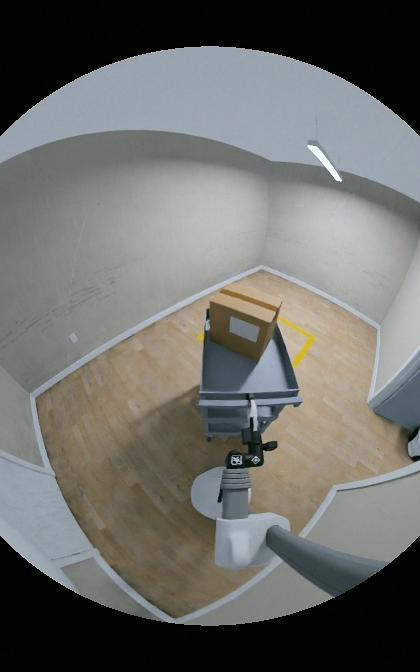

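move:
  r2: {"base":{"translate_m":0.11,"strafe_m":0.32},"pace":"slow","contact_limits":{"strafe_m":0.9}}
  r1: {"base":{"translate_m":0.9},"pace":"slow"}
  blocking: false
  cameras: []

wait:
  seconds: 5
  cameras: []

move:
  r2: {"base":{"rotate_rad":-0.36},"pace":"slow","contact_limits":{"rotate_rad":0.9}}
  blocking: false
  cameras: []

wait:
  seconds: 3
  cameras: []

move:
  r2: {"base":{"translate_m":0.45},"pace":"slow","contact_limits":{"translate_m":0.9}}
  blocking: false
  cameras: []

wait:
  seconds: 6
  cameras: ["r2_head_camera","r2_head_right_camera","r1_head_camera","r1_head_left_camera","r1_head_right_camera"]

Scene clock: 493.00 s.
move: r1 moving; r2 moving
r1.base_odometry: x=-1.664 y=+1.626 heading=+2.950
r1.turned_by_wheels: +0.000
r1.turned_by_imu: +0.000
r1.base_tilt: forward=-1.6 right=+1.3
r1.lidar_m: 4.65 2.35 1.96 1.95 0.25 0.27 0.78 1.31 1.64 2.81 3.10 4.86
r1.base_status: translate_m moving
r1.joint_positions: lift_m=+0.550 arm_m=+0.000 wrist_yaw_rad=+1.403 wrist_pitch_rad=+0.002 wrist_roll_rad=+0.000 gripper_m=-0.020
r1.joint_status: not commanded
r1.measured_speeds: translate_m=+0.048 strafe_m=+0.000 rotate_rad=-0.001 lift_m=+0.000 arm_m=+0.000 wrist_yaw_rad=+0.000 wrist_pitch_rad=+0.000 wrist_roll_rad=+0.000
r1.motor_effort: lift_m=+19(19) arm_m=-4(4) wheel_0=+1(4) wheel_1=+10(10) wheel_2=-7(7)
r1.servo_current: wrist_yaw_rad=33(72) wrist_pitch_rad=39(46) wrist_roll_rad=39(59) gripper_m=46(46)
r1.hand_pose: x=+0.3053 y=+0.2697 z=+0.7276 quat_wxyz=(+0.764, -0.001, +0.001, +0.645) (m; r1's base frame)
r1.wrist_depth_mm: - - - - - - - / - - - - - - - / - - - - - - - / - - - - - - - / - - - - - - - / - - 182 192 170 - - / 1756 141 172 162 144 1576 1708
r2.base_odometry: x=-1.663 y=-5.254 heading=-2.935
r2.turned_by_wheels: -0.001
r2.turned_by_imu: +0.000
r2.base_tilt: forward=-0.7 right=+0.0
r2.lidar_m: 0.37 0.40 2.00 1.41 1.20 1.23 0.93 0.79 0.79 0.91 1.83 0.44
r2.base_status: translate_m moving; strafe_m moving
r2.joint_positions: lift_m=+0.685 arm_m=+0.000 wrist_yaw_rad=+0.000 wrist_pitch_rad=+0.004 wrist_roll_rad=+1.568 gripper_m=-0.029
r2.joint_status: not commanded
r2.measured_speeds: translate_m=+0.016 strafe_m=+0.046 rotate_rad=-0.001 lift_m=+0.000 arm_m=+0.000 wrist_yaw_rad=-0.026 wrist_pitch_rad=+0.000 wrist_roll_rad=+0.000
r2.motor_effort: lift_m=+16(17) arm_m=+4(4) wheel_0=-9(9) wheel_1=+8(9) wheel_2=-8(8)
r2.servo_current: wrist_yaw_rad=52(59) wrist_pitch_rad=39(46) wrist_roll_rad=52(59) gripper_m=91(98)
r2.contact_limits: strafe_m 0.9
r2.hand_pose: x=+0.4593 y=-0.0874 z=+0.8621 quat_wxyz=(+0.708, +0.706, +0.001, -0.001) (m; r2's base frame)
r2.wrist_depth_mm: - - - 170 231 1618 1138 / - - - 170 231 1537 - / - - 535 170 231 842 - / - 477 462 171 231 831 - / - - 508 170 230 831 - / - - 186 170 177 - - / - - - - - 1576 -
pictures: none
No camera images: "cameras" was empty.

Scene clock: 497.13 s.
earlier move: r1 moving; r2 done
r1.base_odometry: x=-2.058 y=+1.702 heading=+2.950
r1.turned_by_wheels: +0.000
r1.turned_by_imu: +0.003
r1.base_tilt: forward=-1.6 right=+1.3
r1.lidar_m: 4.42 2.30 1.87 1.87 1.63 1.32 0.40 0.42 2.35 2.88 3.22 4.46
r1.base_status: translate_m moving
r1.joint_positions: lift_m=+0.550 arm_m=+0.000 wrist_yaw_rad=+1.403 wrist_pitch_rad=+0.002 wrist_roll_rad=+0.000 gripper_m=-0.020
r1.joint_status: not commanded
r1.measured_speeds: translate_m=+0.099 strafe_m=+0.001 rotate_rad=+0.004 lift_m=+0.000 arm_m=+0.000 wrist_yaw_rad=+0.000 wrist_pitch_rad=+0.000 wrist_roll_rad=+0.000
r1.motor_effort: lift_m=+19(19) arm_m=-4(4) wheel_0=+2(7) wheel_1=+5(11) wheel_2=-4(7)
r1.servo_current: wrist_yaw_rad=65(72) wrist_pitch_rad=39(52) wrist_roll_rad=46(72) gripper_m=46(52)
r1.hand_pose: x=+0.3053 y=+0.2697 z=+0.7276 quat_wxyz=(+0.764, -0.001, +0.001, +0.645) (m; r1's base frame)
r1.wrist_depth_mm: - - - - - - - / - - - - - - - / - - - - - - - / - - - - - - - / - - - - - - - / - - 183 193 170 - - / 1756 141 172 162 144 1537 1618
r2.base_odometry: x=-1.704 y=-5.578 heading=-2.935
r2.turned_by_wheels: +0.000
r2.turned_by_imu: +0.000
r2.base_tilt: forward=-0.6 right=+0.1
r2.lidar_m: 0.41 1.71 1.70 1.27 1.09 1.08 1.29 1.09 1.09 1.25 2.11 0.39
r2.base_status: done
r2.joint_positions: lift_m=+0.685 arm_m=+0.000 wrist_yaw_rad=-0.004 wrist_pitch_rad=+0.004 wrist_roll_rad=+1.568 gripper_m=-0.029
r2.joint_status: not commanded
r2.measured_speeds: all 0
r2.motor_effort: lift_m=+17(17) arm_m=+4(4) wheel_0=-6(13) wheel_1=+2(9) wheel_2=-5(13)
r2.servo_current: wrist_yaw_rad=46(65) wrist_pitch_rad=46(52) wrist_roll_rad=46(59) gripper_m=85(98)
r2.contact_limits: strafe_m 0.9
r2.hand_pose: x=+0.4590 y=-0.0885 z=+0.8621 quat_wxyz=(+0.708, +0.706, +0.000, -0.003) (m; r2's base frame)
r2.wrist_depth_mm: - 484 466 123 179 - - / - 410 410 127 187 - - / - 473 459 137 198 - - / - - 554 146 211 - - / - - - 154 224 - - / - - 182 167 179 1537 488 / - - - - - - 1182
wait: 4.13 of 5 s (r2 has come to rest)
pictures: none
No camera images: "cameras" was empty.

Scene clock: 497.63 s.
earlier move: r1 moving
move: r2 moving
r1.base_odometry: x=-2.107 y=+1.712 heading=+2.950
r1.turned_by_wheels: +0.000
r1.turned_by_imu: +0.000
r1.base_tilt: forward=-1.6 right=+1.3
r1.lidar_m: 4.41 2.28 1.87 1.84 1.67 1.38 0.77 0.58 2.47 2.86 3.18 4.43
r1.base_status: translate_m moving
r1.joint_positions: lift_m=+0.550 arm_m=+0.000 wrist_yaw_rad=+1.403 wrist_pitch_rad=+0.002 wrist_roll_rad=+0.000 gripper_m=-0.020
r1.joint_status: not commanded
r1.measured_speeds: translate_m=+0.099 strafe_m=+0.000 rotate_rad=+0.004 lift_m=+0.000 arm_m=+0.000 wrist_yaw_rad=+0.000 wrist_pitch_rad=+0.000 wrist_roll_rad=+0.000
r1.motor_effort: lift_m=+19(19) arm_m=-4(4) wheel_0=+4(7) wheel_1=+5(5) wheel_2=-4(6)
r1.servo_current: wrist_yaw_rad=39(59) wrist_pitch_rad=46(46) wrist_roll_rad=52(59) gripper_m=39(46)
r1.hand_pose: x=+0.3053 y=+0.2697 z=+0.7276 quat_wxyz=(+0.764, -0.001, +0.001, +0.645) (m; r1's base frame)
r1.wrist_depth_mm: - - - - - - - / - - - - - - - / - - - - - - - / - - - - - - - / - - - - - - - / - - 183 193 170 - - / - 141 172 162 144 1576 1618
r2.base_odometry: x=-1.704 y=-5.578 heading=-3.059
r2.turned_by_wheels: -0.124
r2.turned_by_imu: -0.120
r2.base_tilt: forward=-0.7 right=+0.1
r2.lidar_m: 0.41 0.47 1.70 1.41 1.08 1.10 1.22 1.11 1.07 1.17 2.08 0.43
r2.base_status: rotate_rad moving
r2.joint_positions: lift_m=+0.685 arm_m=+0.000 wrist_yaw_rad=+0.005 wrist_pitch_rad=+0.004 wrist_roll_rad=+1.568 gripper_m=-0.029
r2.joint_status: not commanded
r2.measured_speeds: translate_m=+0.000 strafe_m=-0.002 rotate_rad=-0.489 lift_m=+0.000 arm_m=+0.000 wrist_yaw_rad=+0.000 wrist_pitch_rad=+0.000 wrist_roll_rad=+0.000
r2.motor_effort: lift_m=+17(17) arm_m=+4(4) wheel_0=+12(15) wheel_1=+8(9) wheel_2=+10(12)
r2.servo_current: wrist_yaw_rad=52(59) wrist_pitch_rad=46(46) wrist_roll_rad=46(59) gripper_m=91(91)
r2.contact_limits: rotate_rad 0.9
r2.hand_pose: x=+0.4597 y=-0.0860 z=+0.8621 quat_wxyz=(+0.708, +0.706, +0.003, +0.000) (m; r2's base frame)
r2.wrist_depth_mm: - - - 137 192 - - / - 512 469 142 199 750 - / - 445 439 147 209 - - / - - 508 154 216 842 - / - - 603 161 225 - - / - - 186 168 178 1618 521 / - - - - - 1576 473
pictures: none
No camera images: "cameras" was empty.

Scene clock: 498.63 s.
earlier move: r1 moving; r2 done
r1.base_odometry: x=-2.206 y=+1.731 heading=+2.950
r1.turned_by_wheels: +0.000
r1.turned_by_imu: +0.000
r1.base_tilt: forward=-1.6 right=+1.3
r1.lidar_m: 4.30 2.23 1.85 1.84 1.80 1.45 1.10 0.98 2.65 2.91 3.21 4.32
r1.base_status: translate_m moving
r1.joint_positions: lift_m=+0.550 arm_m=+0.000 wrist_yaw_rad=+1.403 wrist_pitch_rad=+0.002 wrist_roll_rad=+0.000 gripper_m=-0.020
r1.joint_status: not commanded
r1.measured_speeds: translate_m=+0.101 strafe_m=+0.002 rotate_rad=-0.003 lift_m=+0.000 arm_m=+0.000 wrist_yaw_rad=+0.000 wrist_pitch_rad=+0.000 wrist_roll_rad=+0.000
r1.motor_effort: lift_m=+19(19) arm_m=-4(4) wheel_0=+4(7) wheel_1=+3(6) wheel_2=-4(6)
r1.servo_current: wrist_yaw_rad=46(78) wrist_pitch_rad=39(46) wrist_roll_rad=52(65) gripper_m=39(52)
r1.hand_pose: x=+0.3053 y=+0.2697 z=+0.7276 quat_wxyz=(+0.764, -0.001, +0.001, +0.645) (m; r1's base frame)
r1.wrist_depth_mm: - - - - - - - / - - - - - - - / - - - - - - - / - - - - - - - / - - - - - - - / - - 183 193 170 - - / - 140 172 162 144 1576 1576
r2.base_odometry: x=-1.704 y=-5.578 heading=+2.989
r2.turned_by_wheels: -0.235
r2.turned_by_imu: -0.228
r2.base_tilt: forward=-0.6 right=+0.1
r2.lidar_m: 0.37 0.38 1.70 1.73 1.17 1.08 1.11 1.19 1.07 1.10 2.05 0.42
r2.base_status: done
r2.joint_positions: lift_m=+0.685 arm_m=+0.000 wrist_yaw_rad=+0.004 wrist_pitch_rad=+0.004 wrist_roll_rad=+1.568 gripper_m=-0.029
r2.joint_status: not commanded
r2.measured_speeds: all 0
r2.motor_effort: lift_m=+16(17) arm_m=-2(4) wheel_0=+5(15) wheel_1=+5(11) wheel_2=+8(12)
r2.servo_current: wrist_yaw_rad=39(59) wrist_pitch_rad=46(52) wrist_roll_rad=52(59) gripper_m=85(98)
r2.contact_limits: rotate_rad 0.9
r2.hand_pose: x=+0.4597 y=-0.0862 z=+0.8621 quat_wxyz=(+0.708, +0.706, +0.003, +0.000) (m; r2's base frame)
r2.wrist_depth_mm: - - - 186 248 1808 - / - - - 183 245 1661 530 / - - - 180 241 788 - / - - 466 177 237 842 - / - - 484 174 232 831 - / - - 186 170 179 - - / - - 564 - - - -
wait: 1.00 of 3 s (r2 has come to rest)
pictures: none
No camera images: "cameras" was empty.

Scene clock: 499.13 s.
earlier move: r1 moving
move: r2 moving
r1.base_odometry: x=-2.255 y=+1.741 heading=+2.950
r1.turned_by_wheels: +0.000
r1.turned_by_imu: +0.000
r1.base_tilt: forward=-1.6 right=+1.3
r1.lidar_m: 4.26 2.27 1.83 1.79 1.88 1.52 1.27 1.18 2.75 2.90 3.23 4.29
r1.base_status: translate_m moving
r1.joint_positions: lift_m=+0.550 arm_m=+0.000 wrist_yaw_rad=+1.403 wrist_pitch_rad=+0.002 wrist_roll_rad=+0.000 gripper_m=-0.020
r1.joint_status: not commanded
r1.measured_speeds: translate_m=+0.101 strafe_m=+0.000 rotate_rad=-0.003 lift_m=+0.000 arm_m=+0.000 wrist_yaw_rad=+0.000 wrist_pitch_rad=+0.000 wrist_roll_rad=+0.000
r1.motor_effort: lift_m=+19(19) arm_m=-4(4) wheel_0=+4(6) wheel_1=+5(6) wheel_2=-5(5)
r1.servo_current: wrist_yaw_rad=39(65) wrist_pitch_rad=33(46) wrist_roll_rad=52(59) gripper_m=46(46)
r1.hand_pose: x=+0.3053 y=+0.2697 z=+0.7276 quat_wxyz=(+0.764, -0.001, +0.001, +0.645) (m; r1's base frame)
r1.wrist_depth_mm: - - - - - - - / - - - - - - - / - - - - - - - / - - - - - - - / - - - - - - - / - - 182 193 170 - - / - 141 172 162 144 1537 1618
r2.base_odometry: x=-1.716 y=-5.576 heading=+2.990
r2.turned_by_wheels: +0.000
r2.turned_by_imu: +0.000
r2.base_tilt: forward=-0.7 right=+0.1
r2.lidar_m: 0.34 0.38 1.71 1.72 1.22 1.09 1.12 1.19 1.07 1.11 1.98 0.45
r2.base_status: translate_m moving
r2.joint_positions: lift_m=+0.685 arm_m=+0.000 wrist_yaw_rad=+0.003 wrist_pitch_rad=+0.004 wrist_roll_rad=+1.568 gripper_m=-0.029
r2.joint_status: not commanded
r2.measured_speeds: translate_m=+0.049 strafe_m=-0.001 rotate_rad=-0.002 lift_m=+0.000 arm_m=+0.000 wrist_yaw_rad=-0.002 wrist_pitch_rad=+0.000 wrist_roll_rad=+0.000
r2.motor_effort: lift_m=+17(17) arm_m=-3(4) wheel_0=+10(12) wheel_1=+7(7) wheel_2=-12(12)
r2.servo_current: wrist_yaw_rad=46(59) wrist_pitch_rad=39(46) wrist_roll_rad=52(52) gripper_m=85(98)
r2.contact_limits: translate_m 0.9
r2.hand_pose: x=+0.4595 y=-0.0866 z=+0.8621 quat_wxyz=(+0.708, +0.706, +0.002, +0.000) (m; r2's base frame)
r2.wrist_depth_mm: - - - 189 255 1756 - / - - - 185 247 1708 496 / - - - 182 243 820 - / - - 477 235 236 842 - / - - 480 175 233 842 - / - - 186 169 179 - - / - - 554 - - - -
pictures: none
No camera images: "cameras" was empty.

Scene clock: 502.80 s.
earlier move: r1 done; r2 moving
r1.base_odometry: x=-2.536 y=+1.795 heading=+2.950
r1.turned_by_wheels: +0.000
r1.turned_by_imu: +0.000
r1.base_tilt: forward=-1.6 right=+1.2
r1.lidar_m: 3.98 2.17 1.79 1.78 1.98 1.81 1.79 1.98 2.96 2.94 3.30 4.00
r1.base_status: done
r1.joint_positions: lift_m=+0.550 arm_m=+0.000 wrist_yaw_rad=+1.403 wrist_pitch_rad=+0.002 wrist_roll_rad=+0.000 gripper_m=-0.020
r1.joint_status: not commanded
r1.measured_speeds: all 0
r1.motor_effort: lift_m=+19(19) arm_m=-4(4) wheel_0=+3(7) wheel_1=+3(6) wheel_2=-2(5)
r1.servo_current: wrist_yaw_rad=59(72) wrist_pitch_rad=39(52) wrist_roll_rad=52(65) gripper_m=52(52)
r1.hand_pose: x=+0.3053 y=+0.2697 z=+0.7276 quat_wxyz=(+0.764, -0.001, +0.001, +0.645) (m; r1's base frame)
r1.wrist_depth_mm: - - - - - - - / - - - - - - - / - - - - - - - / - - - - - - - / - - - - - - - / - - 182 193 170 - - / - 141 164 147 144 - 1618
r2.base_odometry: x=-2.066 y=-5.522 heading=+2.990
r2.turned_by_wheels: +0.000
r2.turned_by_imu: +0.000
r2.base_tilt: forward=-0.7 right=+0.1
r2.lidar_m: 0.29 0.28 1.55 1.58 1.59 1.43 1.42 1.34 1.22 1.24 1.73 0.48
r2.base_status: translate_m moving
r2.joint_positions: lift_m=+0.685 arm_m=+0.000 wrist_yaw_rad=+0.000 wrist_pitch_rad=+0.004 wrist_roll_rad=+1.569 gripper_m=-0.029
r2.joint_status: not commanded
r2.measured_speeds: translate_m=+0.100 strafe_m=+0.002 rotate_rad=-0.003 lift_m=+0.000 arm_m=+0.000 wrist_yaw_rad=+0.000 wrist_pitch_rad=+0.000 wrist_roll_rad=+0.000
r2.motor_effort: lift_m=+16(17) arm_m=-3(4) wheel_0=+6(12) wheel_1=+5(8) wheel_2=-9(14)
r2.servo_current: wrist_yaw_rad=52(59) wrist_pitch_rad=46(52) wrist_roll_rad=39(65) gripper_m=91(98)
r2.contact_limits: translate_m 0.9
r2.hand_pose: x=+0.4593 y=-0.0874 z=+0.8621 quat_wxyz=(+0.708, +0.706, +0.002, -0.001) (m; r2's base frame)
r2.wrist_depth_mm: - - - 287 - 1618 1182 / - - - 310 343 353 351 / - - - 281 298 1661 492 / - - - 203 271 1863 - / - - - 185 244 798 - / - 492 186 167 178 831 - / - 445 445 - 210 - -
wait: 3.67 of 6 s (r1 has come to rest)
pictures: r1_head_camera, r1_head_left_camera, r1_head_right_camera, r2_head_camera, r2_head_right_camera
Images, in order (width x height): r1_head_camera 420x560, r1_head_left_camera 420x672, r1_head_right_camera 420x672, r2_head_camera 420x560, r2_head_right_camera 420x672.

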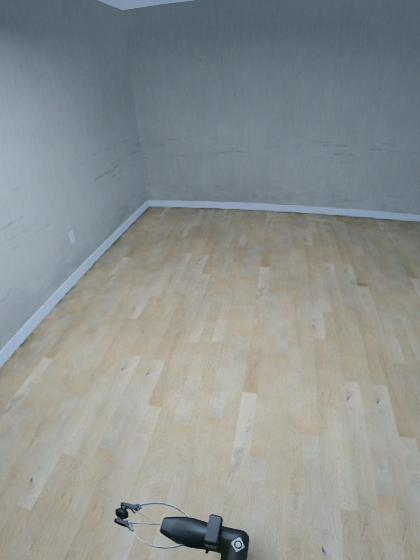

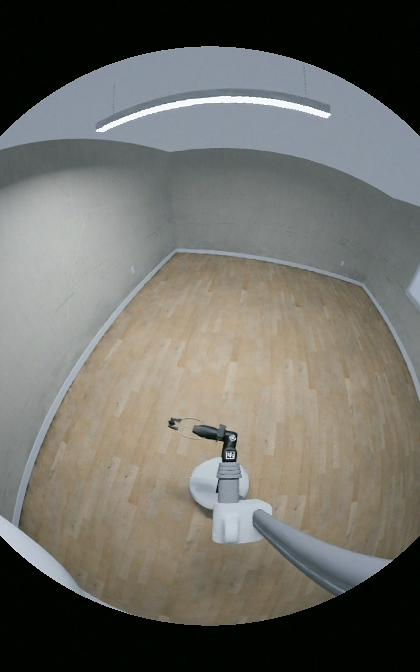

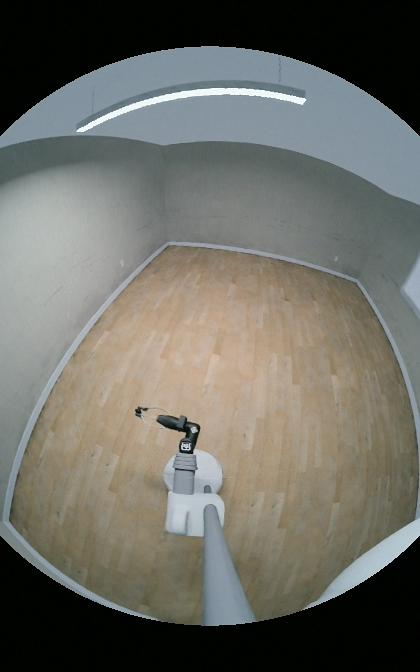

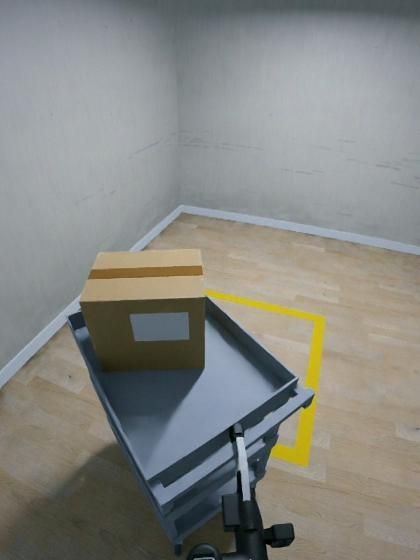

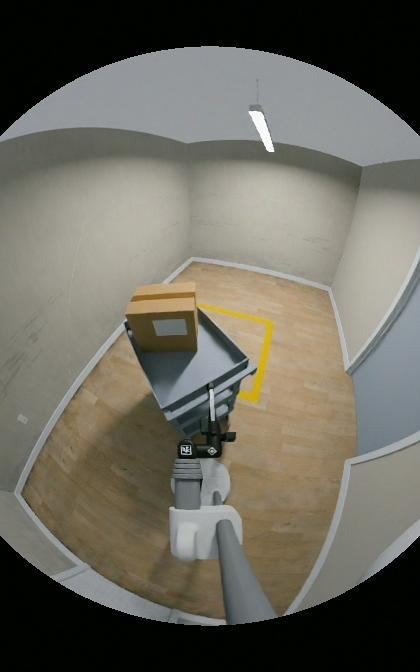

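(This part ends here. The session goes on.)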